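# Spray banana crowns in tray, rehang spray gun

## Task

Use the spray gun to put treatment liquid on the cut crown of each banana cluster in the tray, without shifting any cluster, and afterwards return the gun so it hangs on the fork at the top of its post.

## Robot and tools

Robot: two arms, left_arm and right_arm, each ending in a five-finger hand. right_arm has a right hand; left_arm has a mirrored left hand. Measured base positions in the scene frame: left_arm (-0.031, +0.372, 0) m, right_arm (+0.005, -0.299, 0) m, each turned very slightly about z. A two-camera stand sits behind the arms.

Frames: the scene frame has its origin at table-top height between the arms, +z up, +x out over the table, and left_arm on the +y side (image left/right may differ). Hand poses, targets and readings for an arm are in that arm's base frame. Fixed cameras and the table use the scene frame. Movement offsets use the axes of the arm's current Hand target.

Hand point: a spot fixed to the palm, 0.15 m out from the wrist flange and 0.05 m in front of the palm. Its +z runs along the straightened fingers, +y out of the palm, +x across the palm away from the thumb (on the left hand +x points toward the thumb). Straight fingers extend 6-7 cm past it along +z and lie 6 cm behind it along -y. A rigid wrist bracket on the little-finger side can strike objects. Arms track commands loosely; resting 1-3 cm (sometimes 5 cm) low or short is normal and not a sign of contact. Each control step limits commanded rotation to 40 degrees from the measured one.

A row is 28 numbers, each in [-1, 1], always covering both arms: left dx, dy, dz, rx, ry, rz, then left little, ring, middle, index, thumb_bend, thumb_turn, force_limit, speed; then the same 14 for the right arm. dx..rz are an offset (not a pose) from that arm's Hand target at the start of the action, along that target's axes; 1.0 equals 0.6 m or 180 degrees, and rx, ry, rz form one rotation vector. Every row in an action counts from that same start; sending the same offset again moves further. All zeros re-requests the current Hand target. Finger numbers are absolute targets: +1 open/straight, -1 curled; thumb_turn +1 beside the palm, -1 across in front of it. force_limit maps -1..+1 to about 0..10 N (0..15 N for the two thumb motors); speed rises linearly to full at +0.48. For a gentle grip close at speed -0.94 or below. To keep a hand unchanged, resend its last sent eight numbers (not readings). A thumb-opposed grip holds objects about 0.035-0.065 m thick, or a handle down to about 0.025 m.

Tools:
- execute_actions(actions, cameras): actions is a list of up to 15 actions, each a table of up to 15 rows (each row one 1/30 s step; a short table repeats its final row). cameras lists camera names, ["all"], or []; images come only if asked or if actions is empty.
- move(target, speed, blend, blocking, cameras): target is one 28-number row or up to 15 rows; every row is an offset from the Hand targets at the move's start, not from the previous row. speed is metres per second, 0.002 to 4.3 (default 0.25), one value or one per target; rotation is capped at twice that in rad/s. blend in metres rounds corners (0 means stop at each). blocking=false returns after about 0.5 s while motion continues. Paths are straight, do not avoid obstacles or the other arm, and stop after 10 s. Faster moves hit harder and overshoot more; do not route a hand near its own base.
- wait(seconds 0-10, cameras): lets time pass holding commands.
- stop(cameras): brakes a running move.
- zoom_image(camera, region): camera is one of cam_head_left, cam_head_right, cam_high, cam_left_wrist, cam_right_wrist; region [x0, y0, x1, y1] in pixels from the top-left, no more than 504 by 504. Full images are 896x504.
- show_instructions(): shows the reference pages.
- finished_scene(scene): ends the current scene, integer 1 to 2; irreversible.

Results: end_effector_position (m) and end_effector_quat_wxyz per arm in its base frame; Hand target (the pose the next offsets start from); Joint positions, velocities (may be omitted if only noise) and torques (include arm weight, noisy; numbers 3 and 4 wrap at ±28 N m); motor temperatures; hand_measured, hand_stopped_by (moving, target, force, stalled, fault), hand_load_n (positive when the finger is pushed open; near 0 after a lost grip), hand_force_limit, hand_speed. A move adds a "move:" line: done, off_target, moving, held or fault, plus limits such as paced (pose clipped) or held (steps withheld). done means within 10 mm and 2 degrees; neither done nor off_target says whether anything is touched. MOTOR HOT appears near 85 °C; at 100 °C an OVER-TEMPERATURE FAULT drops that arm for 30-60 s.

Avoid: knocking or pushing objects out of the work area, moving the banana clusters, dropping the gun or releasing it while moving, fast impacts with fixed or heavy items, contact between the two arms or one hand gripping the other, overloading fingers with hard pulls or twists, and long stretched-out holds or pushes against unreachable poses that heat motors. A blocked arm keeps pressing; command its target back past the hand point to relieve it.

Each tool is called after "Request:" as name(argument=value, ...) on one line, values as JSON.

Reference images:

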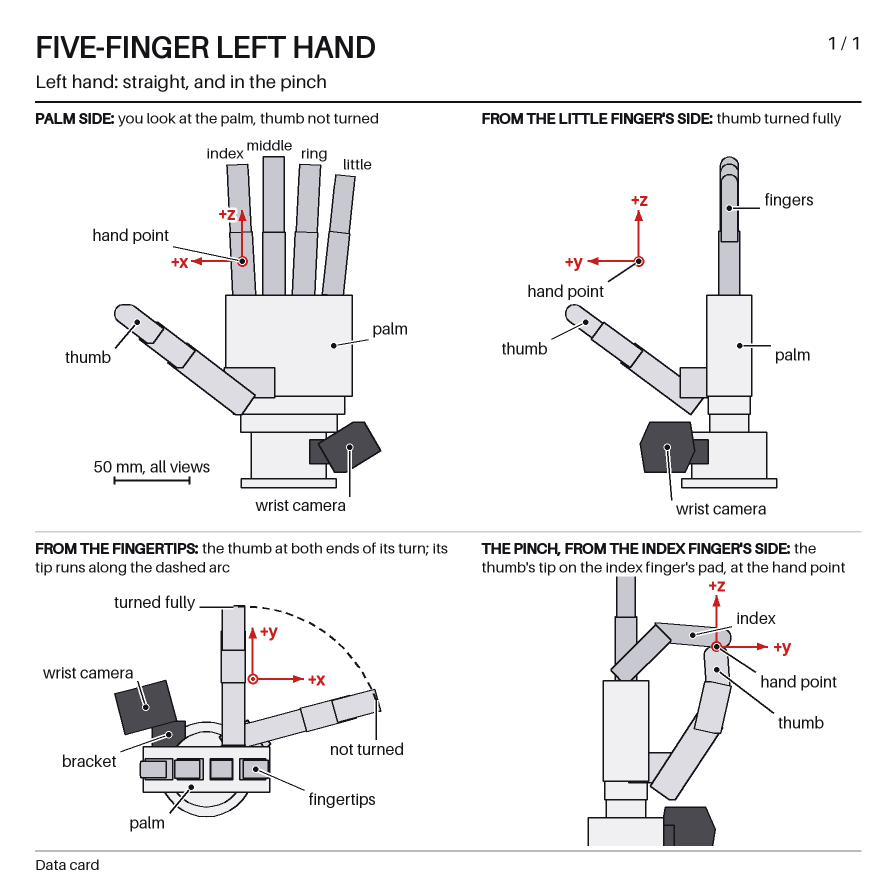

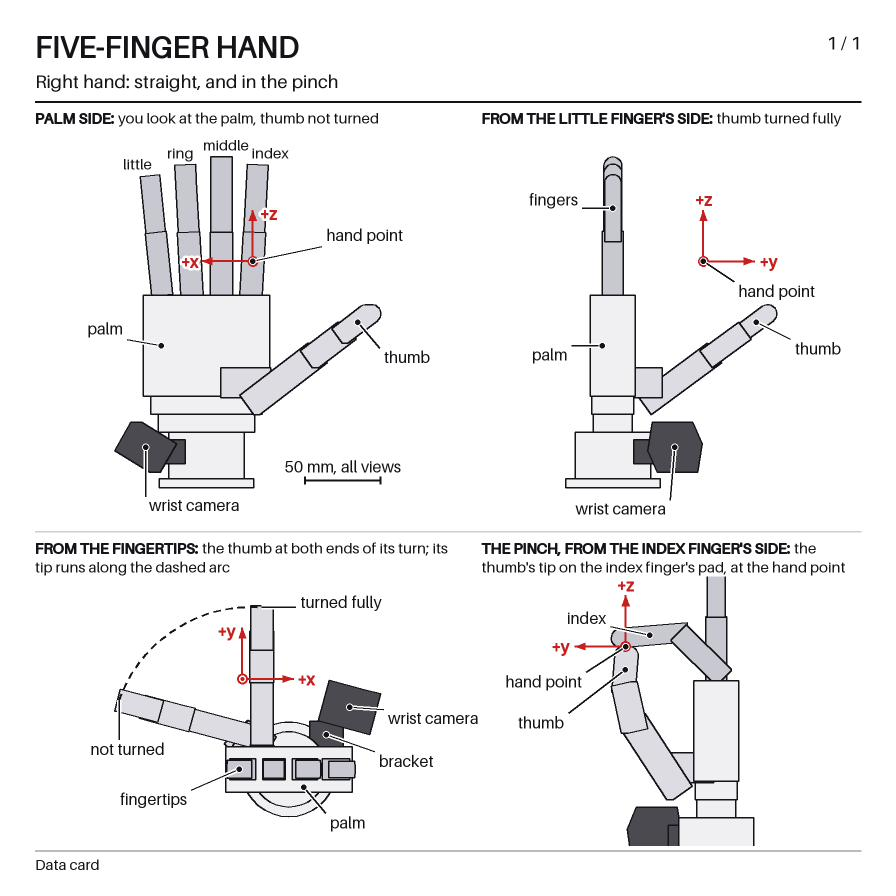

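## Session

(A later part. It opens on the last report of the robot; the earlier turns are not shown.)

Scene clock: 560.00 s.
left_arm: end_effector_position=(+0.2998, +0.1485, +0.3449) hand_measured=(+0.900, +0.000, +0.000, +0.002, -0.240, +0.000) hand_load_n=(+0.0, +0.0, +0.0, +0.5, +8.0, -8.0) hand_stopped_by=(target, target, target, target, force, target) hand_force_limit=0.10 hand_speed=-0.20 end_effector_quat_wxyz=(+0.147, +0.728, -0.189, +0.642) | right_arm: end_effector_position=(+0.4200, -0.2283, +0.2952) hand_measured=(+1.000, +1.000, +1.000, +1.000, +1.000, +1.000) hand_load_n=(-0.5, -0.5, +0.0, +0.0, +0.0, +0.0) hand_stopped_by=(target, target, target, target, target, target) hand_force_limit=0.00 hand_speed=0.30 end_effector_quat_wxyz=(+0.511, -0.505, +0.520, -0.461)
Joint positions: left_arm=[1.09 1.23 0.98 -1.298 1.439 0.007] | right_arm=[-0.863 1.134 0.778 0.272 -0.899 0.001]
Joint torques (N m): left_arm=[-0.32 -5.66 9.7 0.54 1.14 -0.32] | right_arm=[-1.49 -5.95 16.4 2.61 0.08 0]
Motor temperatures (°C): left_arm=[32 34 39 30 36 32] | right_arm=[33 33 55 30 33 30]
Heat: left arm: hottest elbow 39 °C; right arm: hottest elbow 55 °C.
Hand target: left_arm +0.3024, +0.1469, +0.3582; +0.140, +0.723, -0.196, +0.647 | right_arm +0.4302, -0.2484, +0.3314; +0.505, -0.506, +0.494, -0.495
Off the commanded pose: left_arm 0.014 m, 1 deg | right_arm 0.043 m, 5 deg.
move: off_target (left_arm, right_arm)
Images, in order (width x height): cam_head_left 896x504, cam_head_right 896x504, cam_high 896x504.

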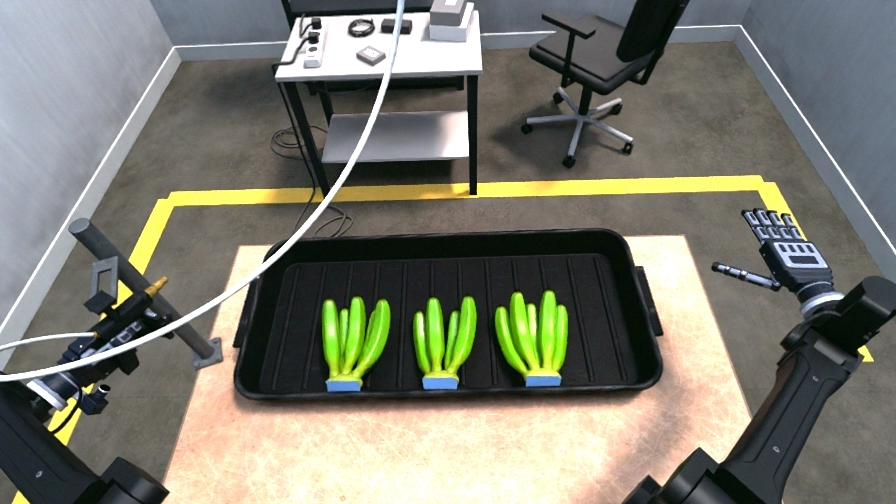

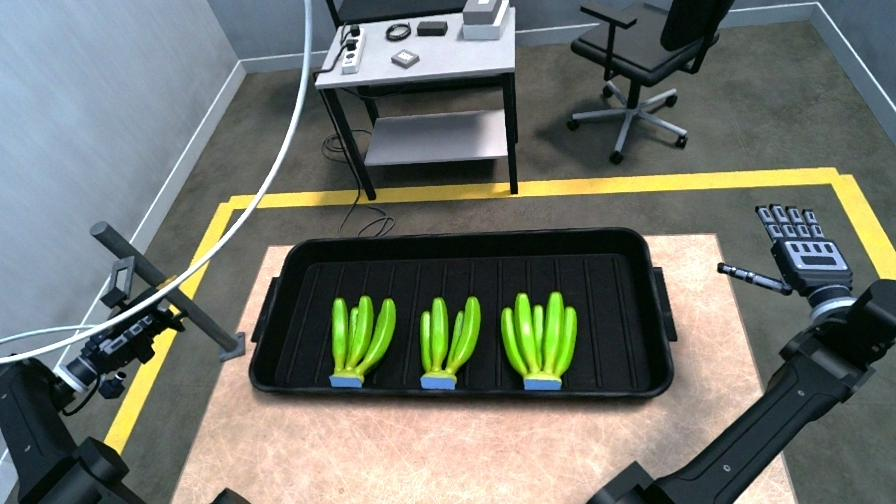

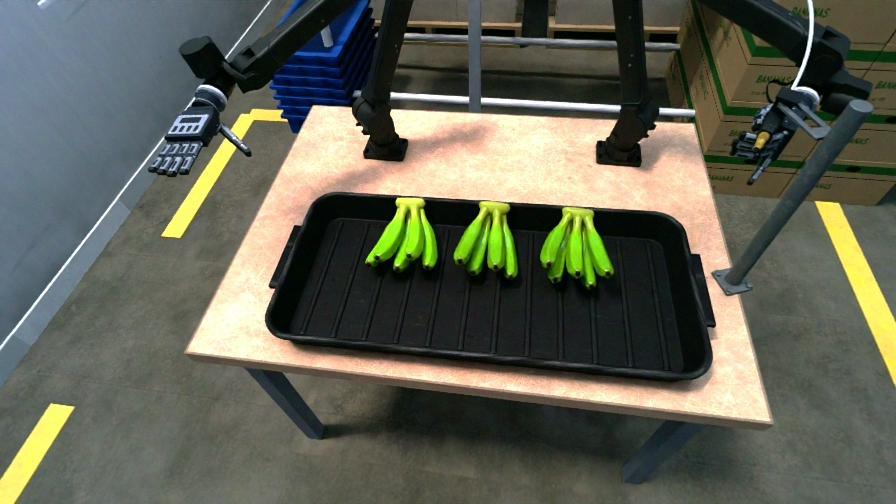

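Request:
move(target=[0.0015,-0.0085,0.0145,0,0,0,0.9,0.0,0.0,0.0,-0.92,0.0,0.1,-0.2,0,0,0,0,0,0,1,1,1,1,1,1,0,0.3], speed=0.04, cameras=["cam_head_left","cam_head_right","cam_high"])

Request:
zoom_image(camera="cam_head_left", region=[70, 260, 160, 350])

Request:
zoom_image(camera="cam_high", region=[750, 60, 840, 150])

Request:
zoom_image(camera="cam_head_right", region=[80, 250, 170, 340])

Scene clock: 562.87 s.
left_arm: end_effector_position=(+0.3074, +0.1518, +0.3432) hand_measured=(+0.900, +0.000, +0.000, +0.002, -0.242, +0.000) hand_load_n=(+0.0, +0.0, +0.0, +0.0, +7.0, -12.0) hand_stopped_by=(target, target, target, target, force, target) hand_force_limit=0.10 hand_speed=-0.20 end_effector_quat_wxyz=(+0.129, +0.725, -0.207, +0.644) | right_arm: end_effector_position=(+0.4200, -0.2283, +0.2952) hand_measured=(+1.000, +1.000, +1.000, +1.000, +1.000, +1.000) hand_load_n=(+0.0, -0.5, +0.0, -0.5, +0.0, -0.5) hand_stopped_by=(target, target, target, target, target, target) hand_force_limit=0.00 hand_speed=0.30 end_effector_quat_wxyz=(+0.511, -0.505, +0.520, -0.461)
Joint positions: left_arm=[1.073 1.224 0.98 -1.179 1.432 -0.069] | right_arm=[-0.863 1.134 0.778 0.272 -0.899 0.001]
Joint torques (N m): left_arm=[-1.2 -5.54 9.47 0.62 1.24 -0.8] | right_arm=[-1.55 -5.95 16.39 2.62 0.08 0]
Motor temperatures (°C): left_arm=[32 34 39 30 36 32] | right_arm=[33 33 55 30 33 30]
Heat: left arm: hottest elbow 39 °C; right arm: hottest elbow 55 °C.
Hand target: left_arm +0.3125, +0.1474, +0.3584; +0.140, +0.723, -0.196, +0.647 | right_arm +0.4302, -0.2484, +0.3314; +0.505, -0.506, +0.494, -0.495
Off the commanded pose: left_arm 0.017 m, 2 deg | right_arm 0.043 m, 5 deg.
move: off_target (left_arm, right_arm)
Images, in order (width x height): cam_head_left 896x504, cam_head_right 896x504, cam_high 896x504.

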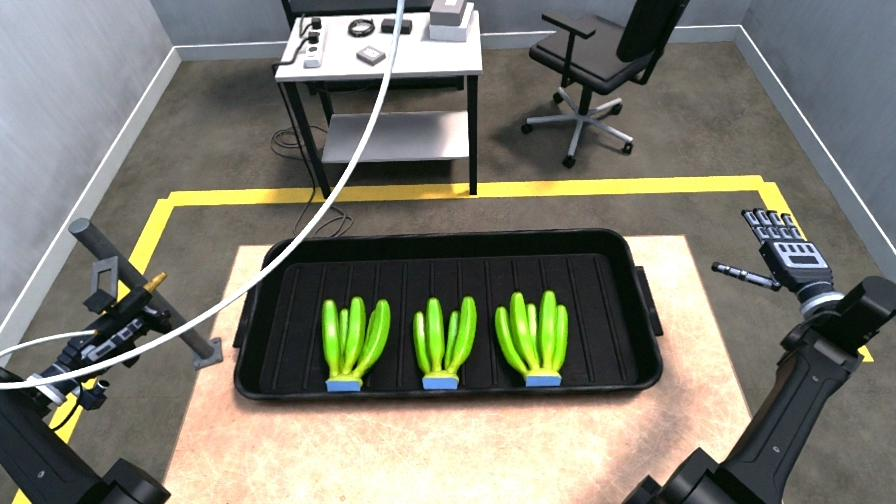

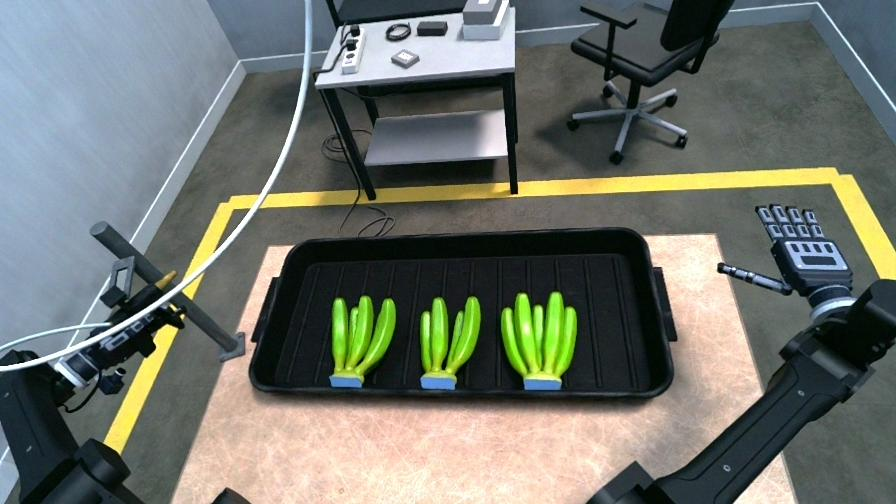

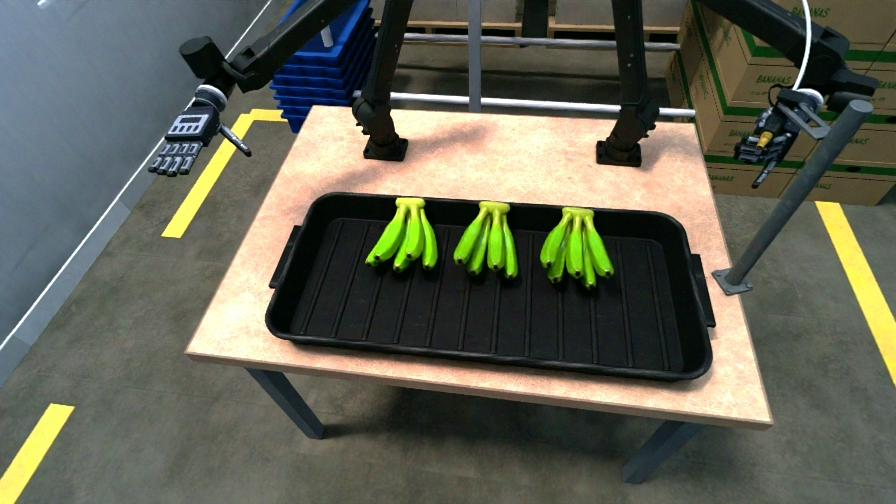

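Scaled by 5.600 from the camera's 896x504 image, which has a finer 1280x720 frame.

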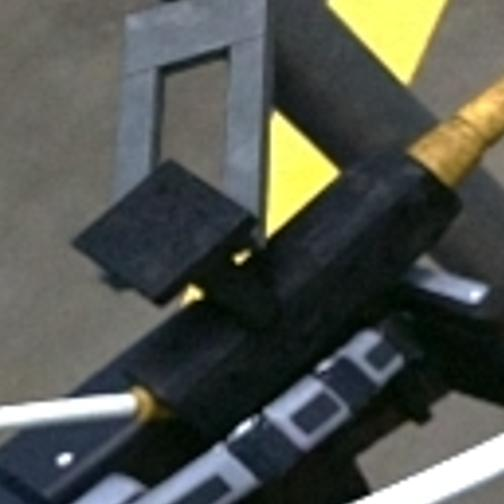

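Scaled by 5.600 from the camera's 896x504 image, which has a finer 1280x720 frame.

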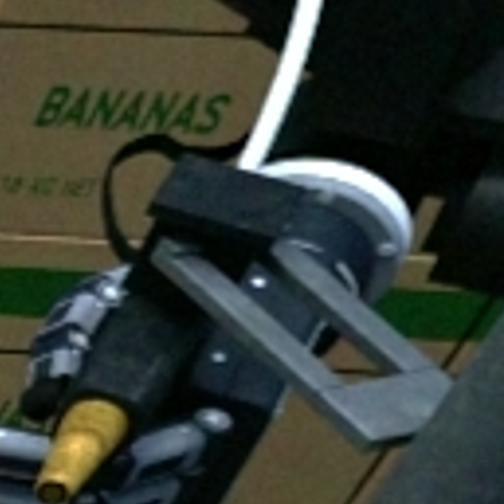

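Scaled by 5.600 from the camera's 896x504 image, which has a finer 1280x720 frame.

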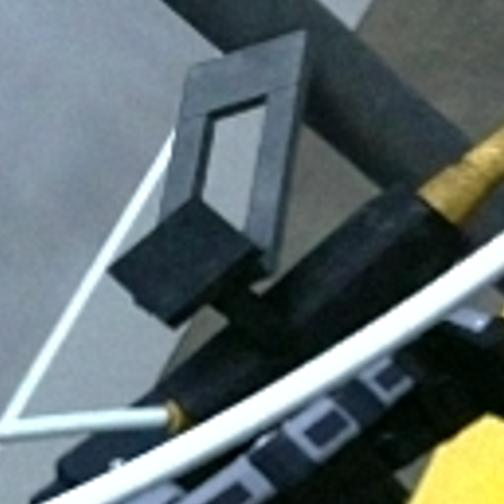

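Request:
move(target=[-0.0285,0.0095,-0.018,0,0,0,0.9,0.0,0.0,0.0,-0.92,0.0,0.1,-0.2,0,0,0,0,0,0,1,1,1,1,1,1,0,0.3], speed=0.06, cameras=["cam_head_left","cam_head_right","cam_high"])

Request:
zoom_image(camera="cam_head_left", region=[70, 260, 160, 350])

Request:
zoom_image(camera="cam_high", region=[750, 60, 840, 150])

Scene clock: 566.00 s.
left_arm: end_effector_position=(+0.2990, +0.1450, +0.3404) hand_measured=(+0.900, +0.000, +0.000, +0.002, -0.242, +0.000) hand_load_n=(+0.0, +0.0, +0.0, +0.5, +7.5, -7.0) hand_stopped_by=(target, target, target, target, force, target) hand_force_limit=0.10 hand_speed=-0.20 end_effector_quat_wxyz=(+0.138, +0.725, -0.201, +0.644) | right_arm: end_effector_position=(+0.4200, -0.2283, +0.2952) hand_measured=(+1.000, +1.000, +1.000, +1.000, +1.000, +1.000) hand_load_n=(+0.0, +0.0, +0.0, +0.0, +0.0, +0.0) hand_stopped_by=(target, target, target, target, target, target) hand_force_limit=0.00 hand_speed=0.30 end_effector_quat_wxyz=(+0.511, -0.505, +0.520, -0.461)
Joint positions: left_arm=[1.085 1.224 0.968 -1.282 1.437 0.026] | right_arm=[-0.863 1.134 0.778 0.272 -0.899 0.001]
Joint torques (N m): left_arm=[0.79 -3.66 8.54 -0.18 1.2 -0.04] | right_arm=[-1.55 -6.01 16.4 2.61 0.07 0]
Motor temperatures (°C): left_arm=[32 34 39 30 36 32] | right_arm=[33 33 55 30 33 30]
Heat: left arm: hottest elbow 39 °C; right arm: hottest elbow 55 °C.
Hand target: left_arm +0.2988, +0.1490, +0.3424; +0.140, +0.724, -0.196, +0.647 | right_arm +0.4302, -0.2484, +0.3314; +0.505, -0.506, +0.494, -0.495
Off the commanded pose: left_arm 0.005 m, 1 deg | right_arm 0.043 m, 5 deg.
move: off_target (right_arm)
Images, in order (width x height): cam_head_left 896x504, cam_head_right 896x504, cam_high 896x504.

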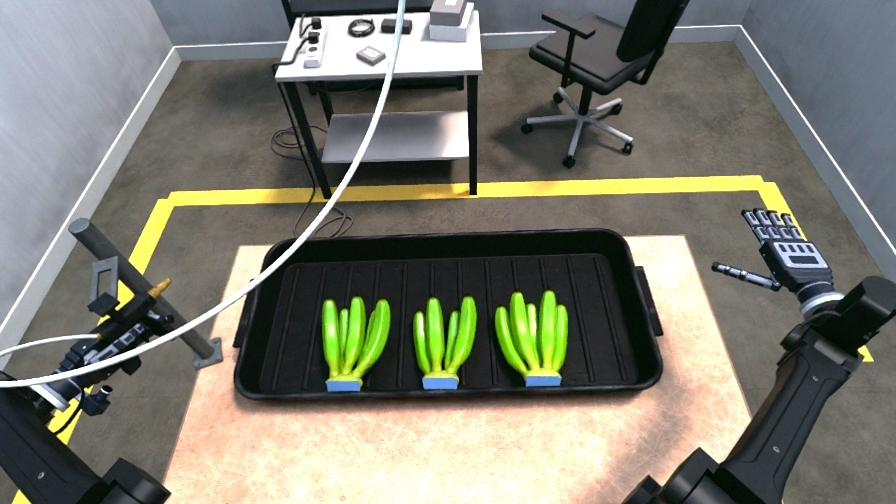

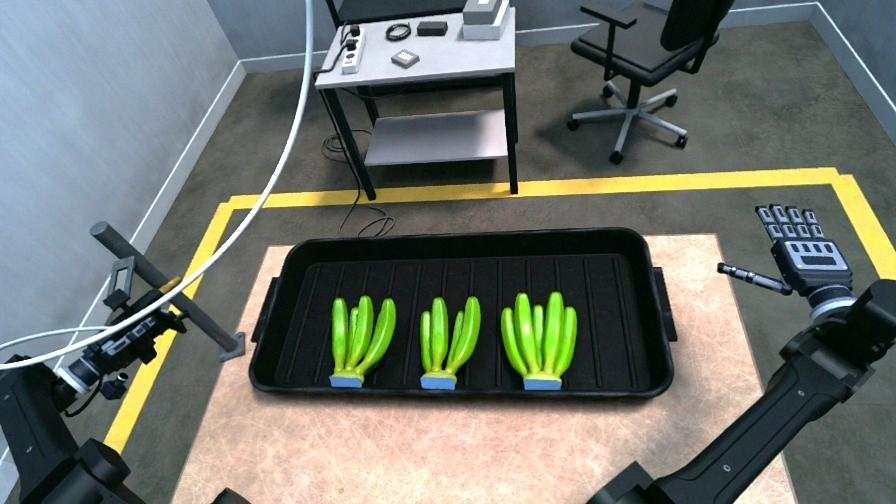

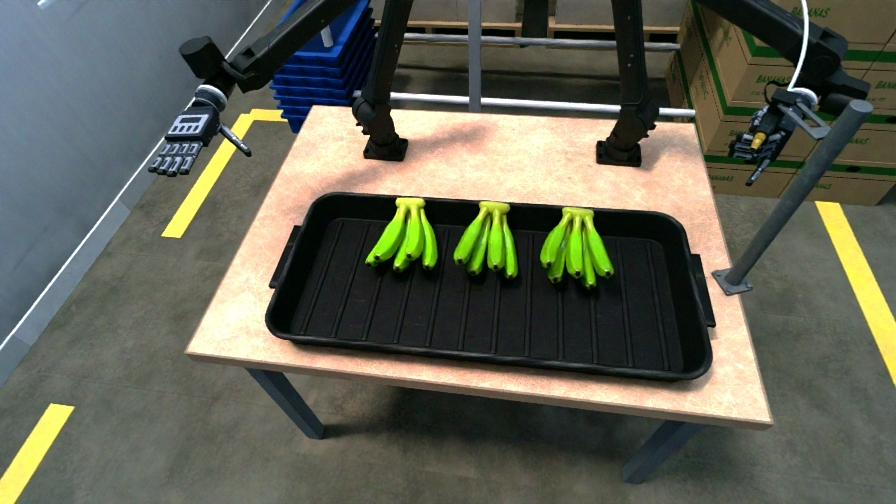

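Scaled by 5.600 from the camera's 896x504 image, which has a finer 1280x720 frame.

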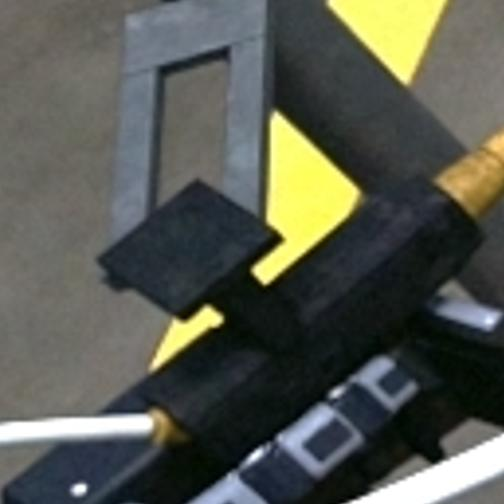

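Scaled by 5.600 from the camera's 896x504 image, which has a finer 1280x720 frame.

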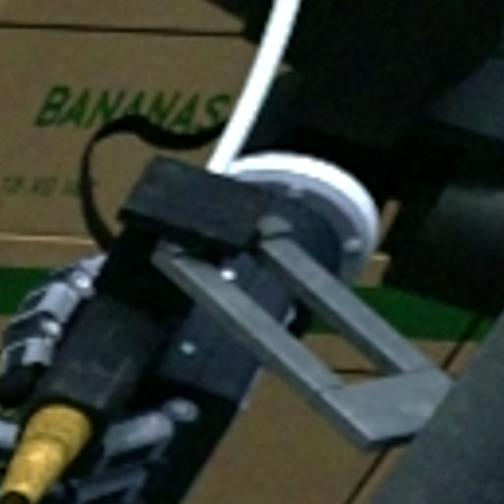

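Request:
move(target=[0.0013,-0.008,-0.0067,0,0,0,0.9,0.0,0.0,0.0,-0.92,0.0,0.1,-0.2,0,0,0,0,0,0,1,1,1,1,1,1,0,0.3], speed=0.06, cameras=["cam_head_left","cam_high"])

Request:
zoom_image(camera="cam_head_left", region=[70, 260, 160, 350])

Request:
zoom_image(camera="cam_high", region=[750, 60, 840, 150])

Scene clock: 567.53 s.
left_arm: end_effector_position=(+0.2953, +0.1443, +0.3390) hand_measured=(+0.900, +0.000, +0.000, +0.002, -0.242, +0.000) hand_load_n=(+0.0, -0.5, +0.0, +0.5, +7.0, -6.5) hand_stopped_by=(target, target, target, target, force, target) hand_force_limit=0.10 hand_speed=-0.20 end_effector_quat_wxyz=(+0.149, +0.724, -0.191, +0.646) | right_arm: end_effector_position=(+0.4200, -0.2283, +0.2952) hand_measured=(+1.000, +1.000, +1.000, +1.000, +1.000, +1.000) hand_load_n=(+0.0, +0.0, +0.0, -0.5, +0.0, +0.0) hand_stopped_by=(target, target, target, target, target, target) hand_force_limit=0.00 hand_speed=0.30 end_effector_quat_wxyz=(+0.511, -0.505, +0.520, -0.461)
Joint positions: left_arm=[1.094 1.241 0.968 -1.364 1.448 0.099] | right_arm=[-0.863 1.134 0.778 0.272 -0.899 0.001]
Joint torques (N m): left_arm=[1.14 -3.02 10.45 -0.24 0.78 0.08] | right_arm=[-1.49 -5.95 16.4 2.62 0.07 0]
Motor temperatures (°C): left_arm=[32 34 39 30 36 32] | right_arm=[33 33 55 30 33 30]
Heat: left arm: hottest elbow 39 °C; right arm: hottest elbow 55 °C.
Hand target: left_arm +0.2976, +0.1551, +0.3439; +0.140, +0.723, -0.196, +0.647 | right_arm +0.4302, -0.2484, +0.3314; +0.505, -0.506, +0.494, -0.495
Off the commanded pose: left_arm 0.012 m, 1 deg | right_arm 0.043 m, 5 deg.
move: off_target (left_arm, right_arm)
Images, in order (width x height): cam_head_left 896x504, cam_high 896x504.

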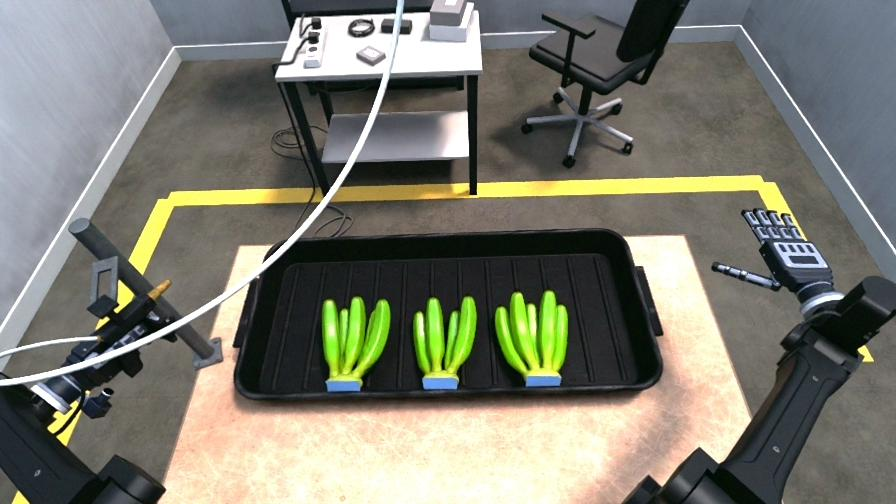

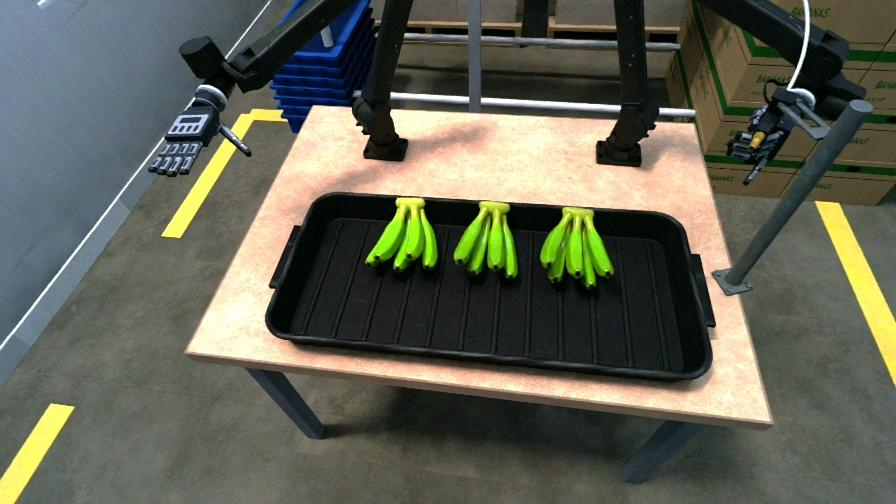

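Scaled by 5.600 from the camera's 896x504 image, which has a finer 1280x720 frame.

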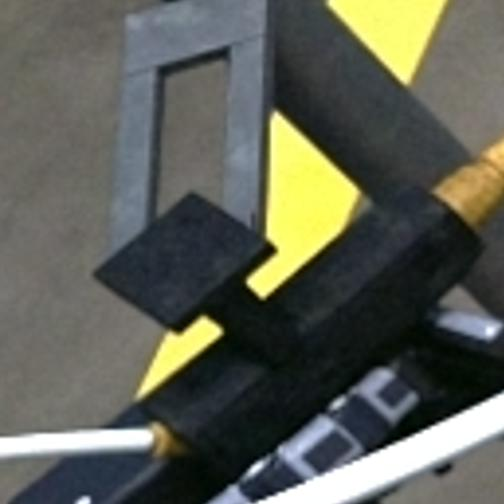

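Scaled by 5.600 from the camera's 896x504 image, which has a finer 1280x720 frame.

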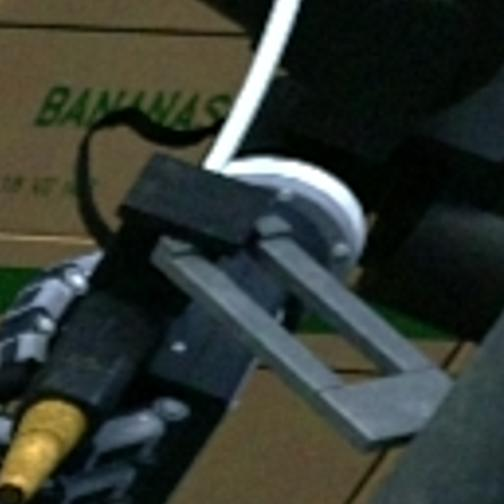

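Request:
move(target=[0.018,0.002,0.0088,0,0,0,0.9,0.0,0.0,0.0,-0.92,0.0,0.1,-0.2,0,0,0,0,0,0,1,1,1,1,1,1,0,0.3], speed=0.05, cameras=["cam_head_left","cam_head_right","cam_high"])

Request:
zoom_image(camera="cam_head_left", region=[70, 260, 160, 350])

Request:
zoom_image(camera="cam_high", region=[750, 60, 840, 150])

Request:
zoom_image(camera="cam_head_right", region=[80, 250, 170, 340])

Scene clock: 569.17 s.
left_arm: end_effector_position=(+0.2980, +0.1477, +0.3397) hand_measured=(+0.900, +0.000, +0.000, +0.002, -0.242, +0.000) hand_load_n=(+0.0, +0.0, +0.0, +0.5, +7.0, -7.5) hand_stopped_by=(target, target, target, target, force, target) hand_force_limit=0.10 hand_speed=-0.20 end_effector_quat_wxyz=(+0.150, +0.726, -0.186, +0.645) | right_arm: end_effector_position=(+0.4200, -0.2283, +0.2952) hand_measured=(+1.000, +1.000, +1.000, +1.000, +1.000, +1.000) hand_load_n=(+0.0, +0.0, +0.0, +0.0, +0.0, -0.5) hand_stopped_by=(target, target, target, target, target, target) hand_force_limit=0.00 hand_speed=0.30 end_effector_quat_wxyz=(+0.511, -0.505, +0.520, -0.461)
Joint positions: left_arm=[1.093 1.24 0.968 -1.318 1.448 0.042] | right_arm=[-0.863 1.134 0.778 0.272 -0.899 0.001]
Joint torques (N m): left_arm=[-0.32 -5.13 10.76 0.54 0.82 -0.34] | right_arm=[-1.49 -5.95 16.39 2.62 0.07 0]
Motor temperatures (°C): left_arm=[32 34 39 30 36 32] | right_arm=[33 33 55 30 33 30]
Heat: left arm: hottest elbow 39 °C; right arm: hottest elbow 55 °C.
Hand target: left_arm +0.3027, +0.1504, +0.3539; +0.140, +0.723, -0.197, +0.647 | right_arm +0.4302, -0.2484, +0.3314; +0.505, -0.506, +0.494, -0.495
Off the commanded pose: left_arm 0.015 m, 2 deg | right_arm 0.043 m, 5 deg.
move: off_target (left_arm, right_arm)
Images, in order (width x height): cam_head_left 896x504, cam_head_right 896x504, cam_high 896x504.

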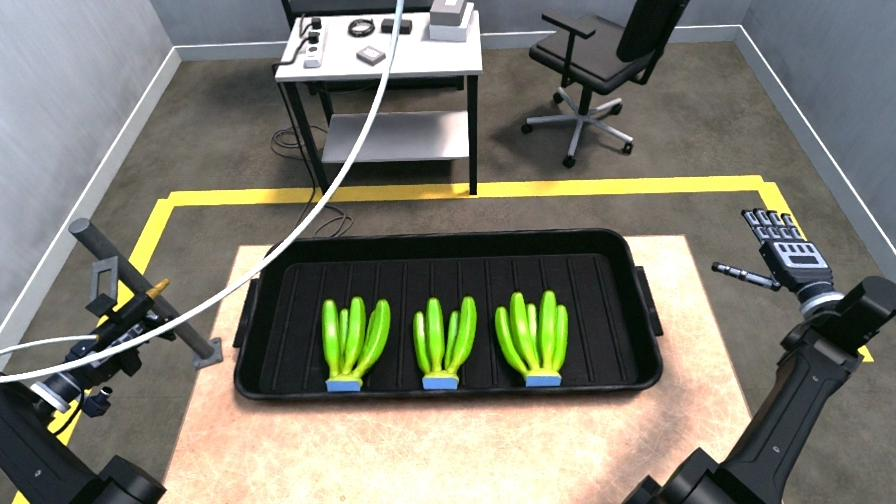

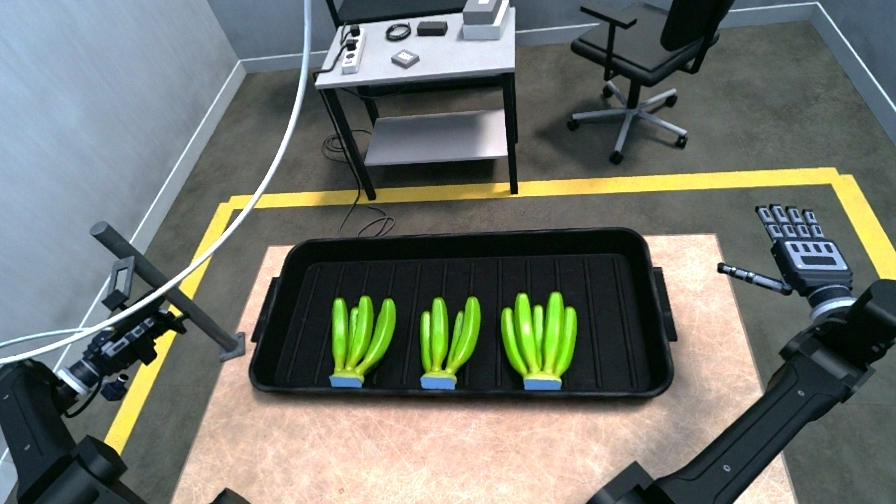

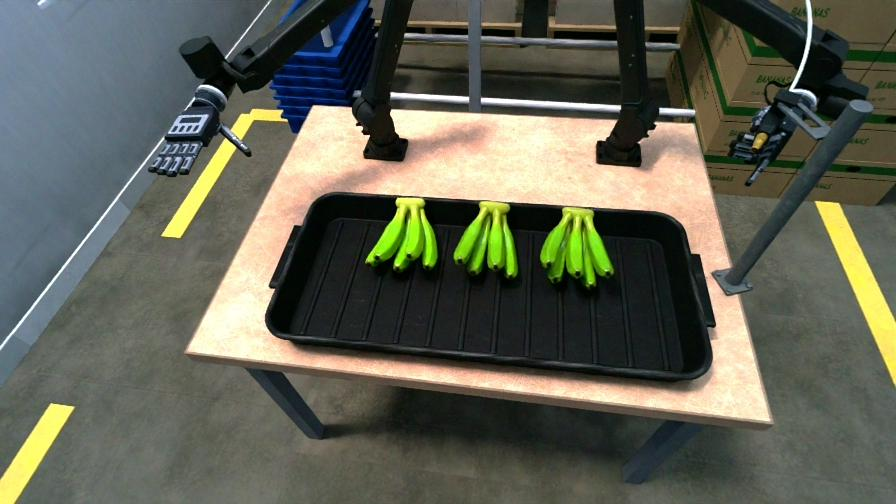

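Scaled by 5.600 from the camera's 896x504 image, which has a finer 1280x720 frame.

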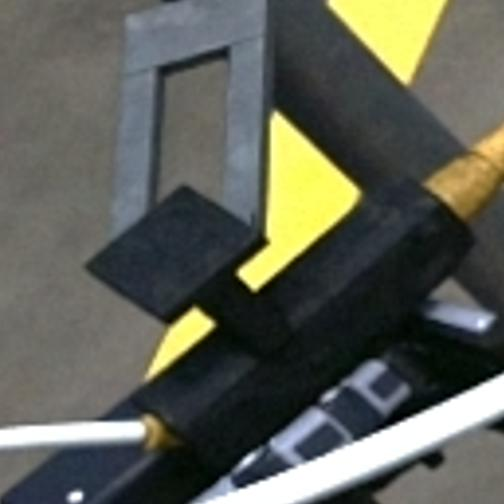

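Scaled by 5.600 from the camera's 896x504 image, which has a finer 1280x720 frame.

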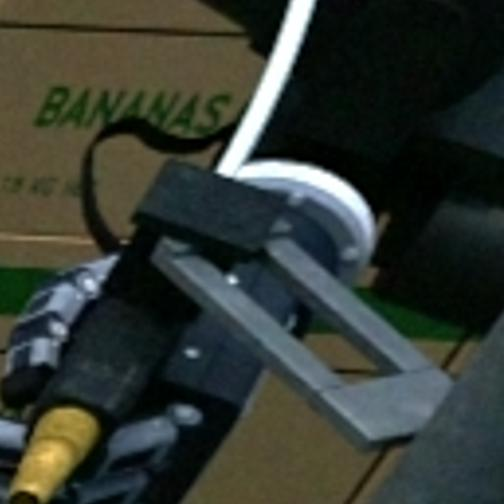

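Scaled by 5.600 from the camera's 896x504 image, which has a finer 1280x720 frame.

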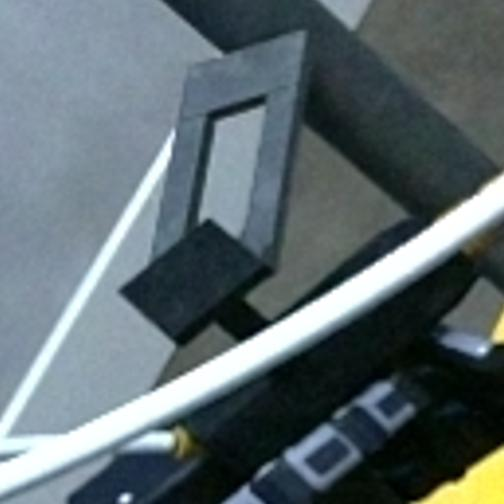

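Request:
move(target=[0.0105,-0.0135,0.0098,0,0,0,0.9,0.0,0.0,0.0,-0.92,0.0,0.1,-0.2,0,0,0,0,0,0,1,1,1,1,1,1,0,0.3], speed=0.05, cameras=["cam_head_left","cam_head_right","cam_high"])

Request:
zoom_image(camera="cam_head_left", region=[70, 260, 160, 350])

Request:
zoom_image(camera="cam_high", region=[750, 60, 840, 150])

Request:
zoom_image(camera="cam_head_right", region=[80, 250, 170, 340])

Scene clock: 573.47 s.
left_arm: end_effector_position=(+0.3044, +0.1509, +0.3388) hand_measured=(+0.900, +0.000, +0.000, +0.002, -0.242, +0.000) hand_load_n=(+0.0, +0.0, +0.0, +0.0, +6.5, -11.0) hand_stopped_by=(target, target, target, target, force, target) hand_force_limit=0.10 hand_speed=-0.20 end_effector_quat_wxyz=(+0.142, +0.725, -0.197, +0.644) | right_arm: end_effector_position=(+0.4200, -0.2283, +0.2952) hand_measured=(+1.000, +1.000, +1.000, +1.000, +1.000, +1.000) hand_load_n=(+0.0, +0.0, +0.0, +0.0, +0.5, +0.0) hand_stopped_by=(target, target, target, target, target, target) hand_force_limit=0.00 hand_speed=0.30 end_effector_quat_wxyz=(+0.511, -0.505, +0.520, -0.461)
Joint positions: left_arm=[1.08 1.237 0.971 -1.227 1.44 -0.03] | right_arm=[-0.863 1.134 0.778 0.272 -0.899 0.001]
Joint torques (N m): left_arm=[-0.73 -5.13 11.62 0.49 1.02 -0.67] | right_arm=[-1.49 -5.95 16.39 2.61 0.08 0]
Motor temperatures (°C): left_arm=[32 34 39 30 36 32] | right_arm=[33 33 55 30 33 30]
Heat: left arm: hottest elbow 39 °C; right arm: hottest elbow 55 °C.
Hand target: left_arm +0.3121, +0.1543, +0.3597; +0.140, +0.723, -0.196, +0.647 | right_arm +0.4302, -0.2484, +0.3314; +0.505, -0.506, +0.494, -0.495
Off the commanded pose: left_arm 0.023 m, 0 deg | right_arm 0.043 m, 5 deg.
move: off_target (left_arm, right_arm)
Images, in order (width x height): cam_head_left 896x504, cam_head_right 896x504, cam_high 896x504.

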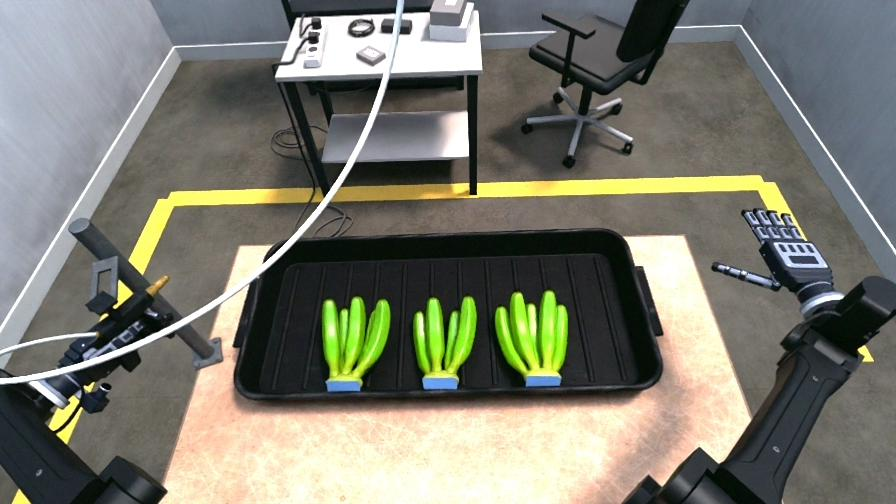

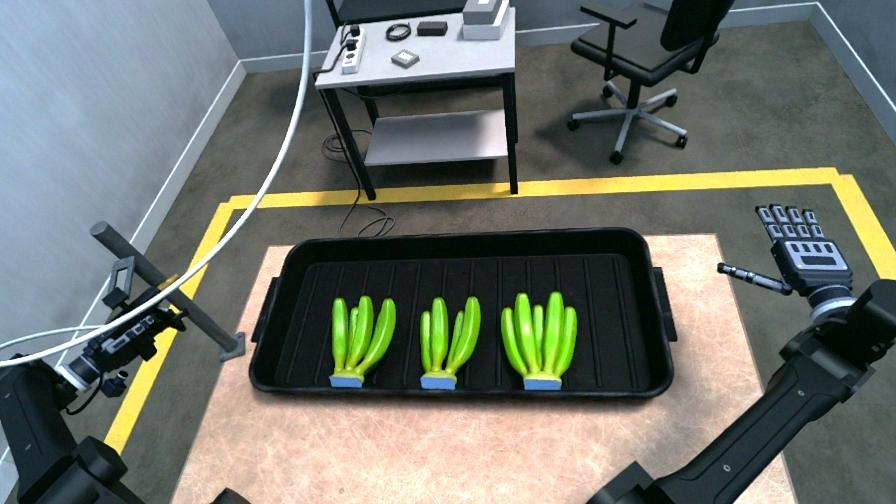

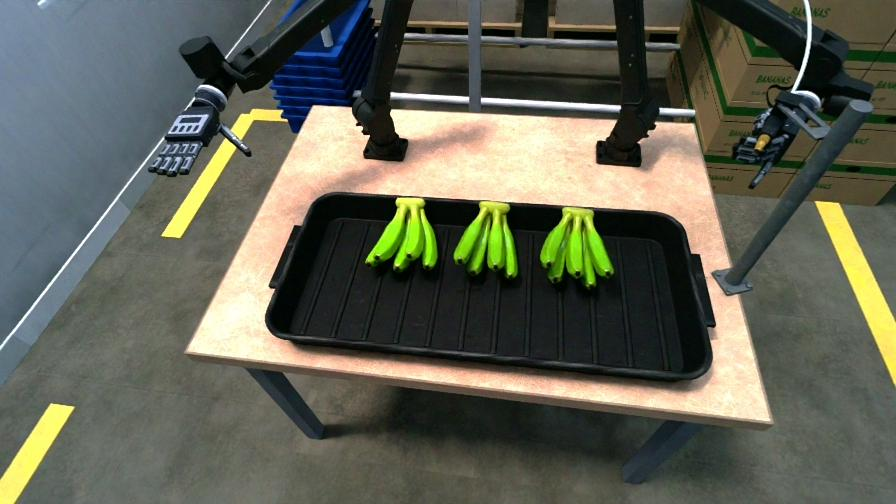

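Scaled by 5.600 from the camera's 896x504 image, which has a finer 1280x720 frame.

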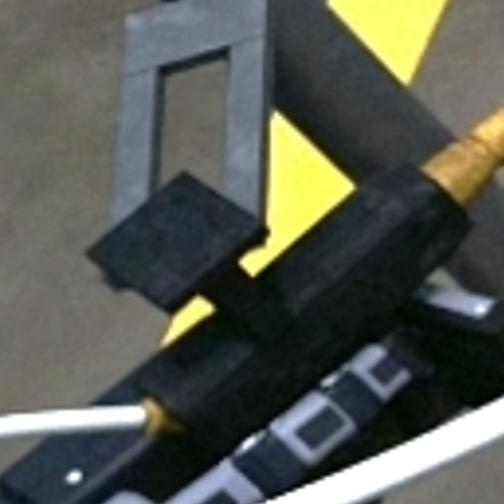

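Scaled by 5.600 from the camera's 896x504 image, which has a finer 1280x720 frame.

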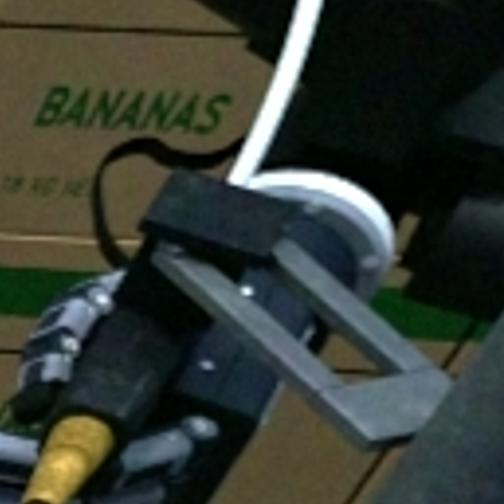

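Scaled by 5.600 from the camera's 896x504 image, which has a finer 1280x720 frame.

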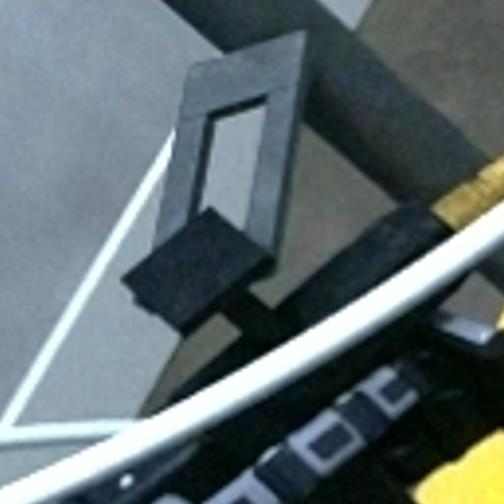

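Request:
zoom_image(camera="cam_head_left", region=[84, 286, 124, 326])

Request:
zoom_image(camera="cam_head_right", region=[98, 280, 138, 320])

Scaled by 12.600 from the camera's 896x504 image, which has a finer 1280x720 frame.

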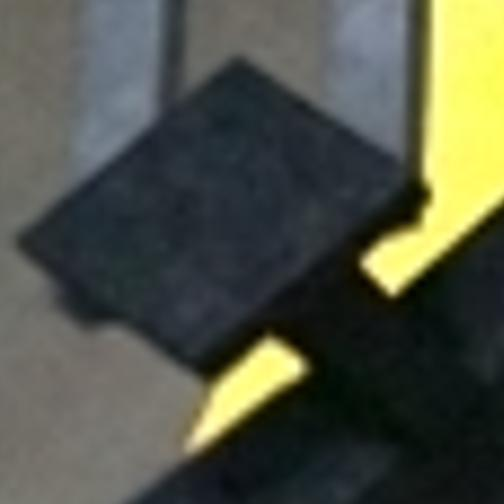

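Scaled by 12.600 from the camera's 896x504 image, which has a finer 1280x720 frame.

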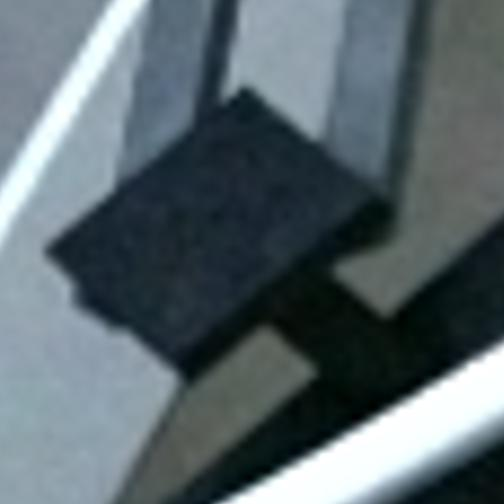

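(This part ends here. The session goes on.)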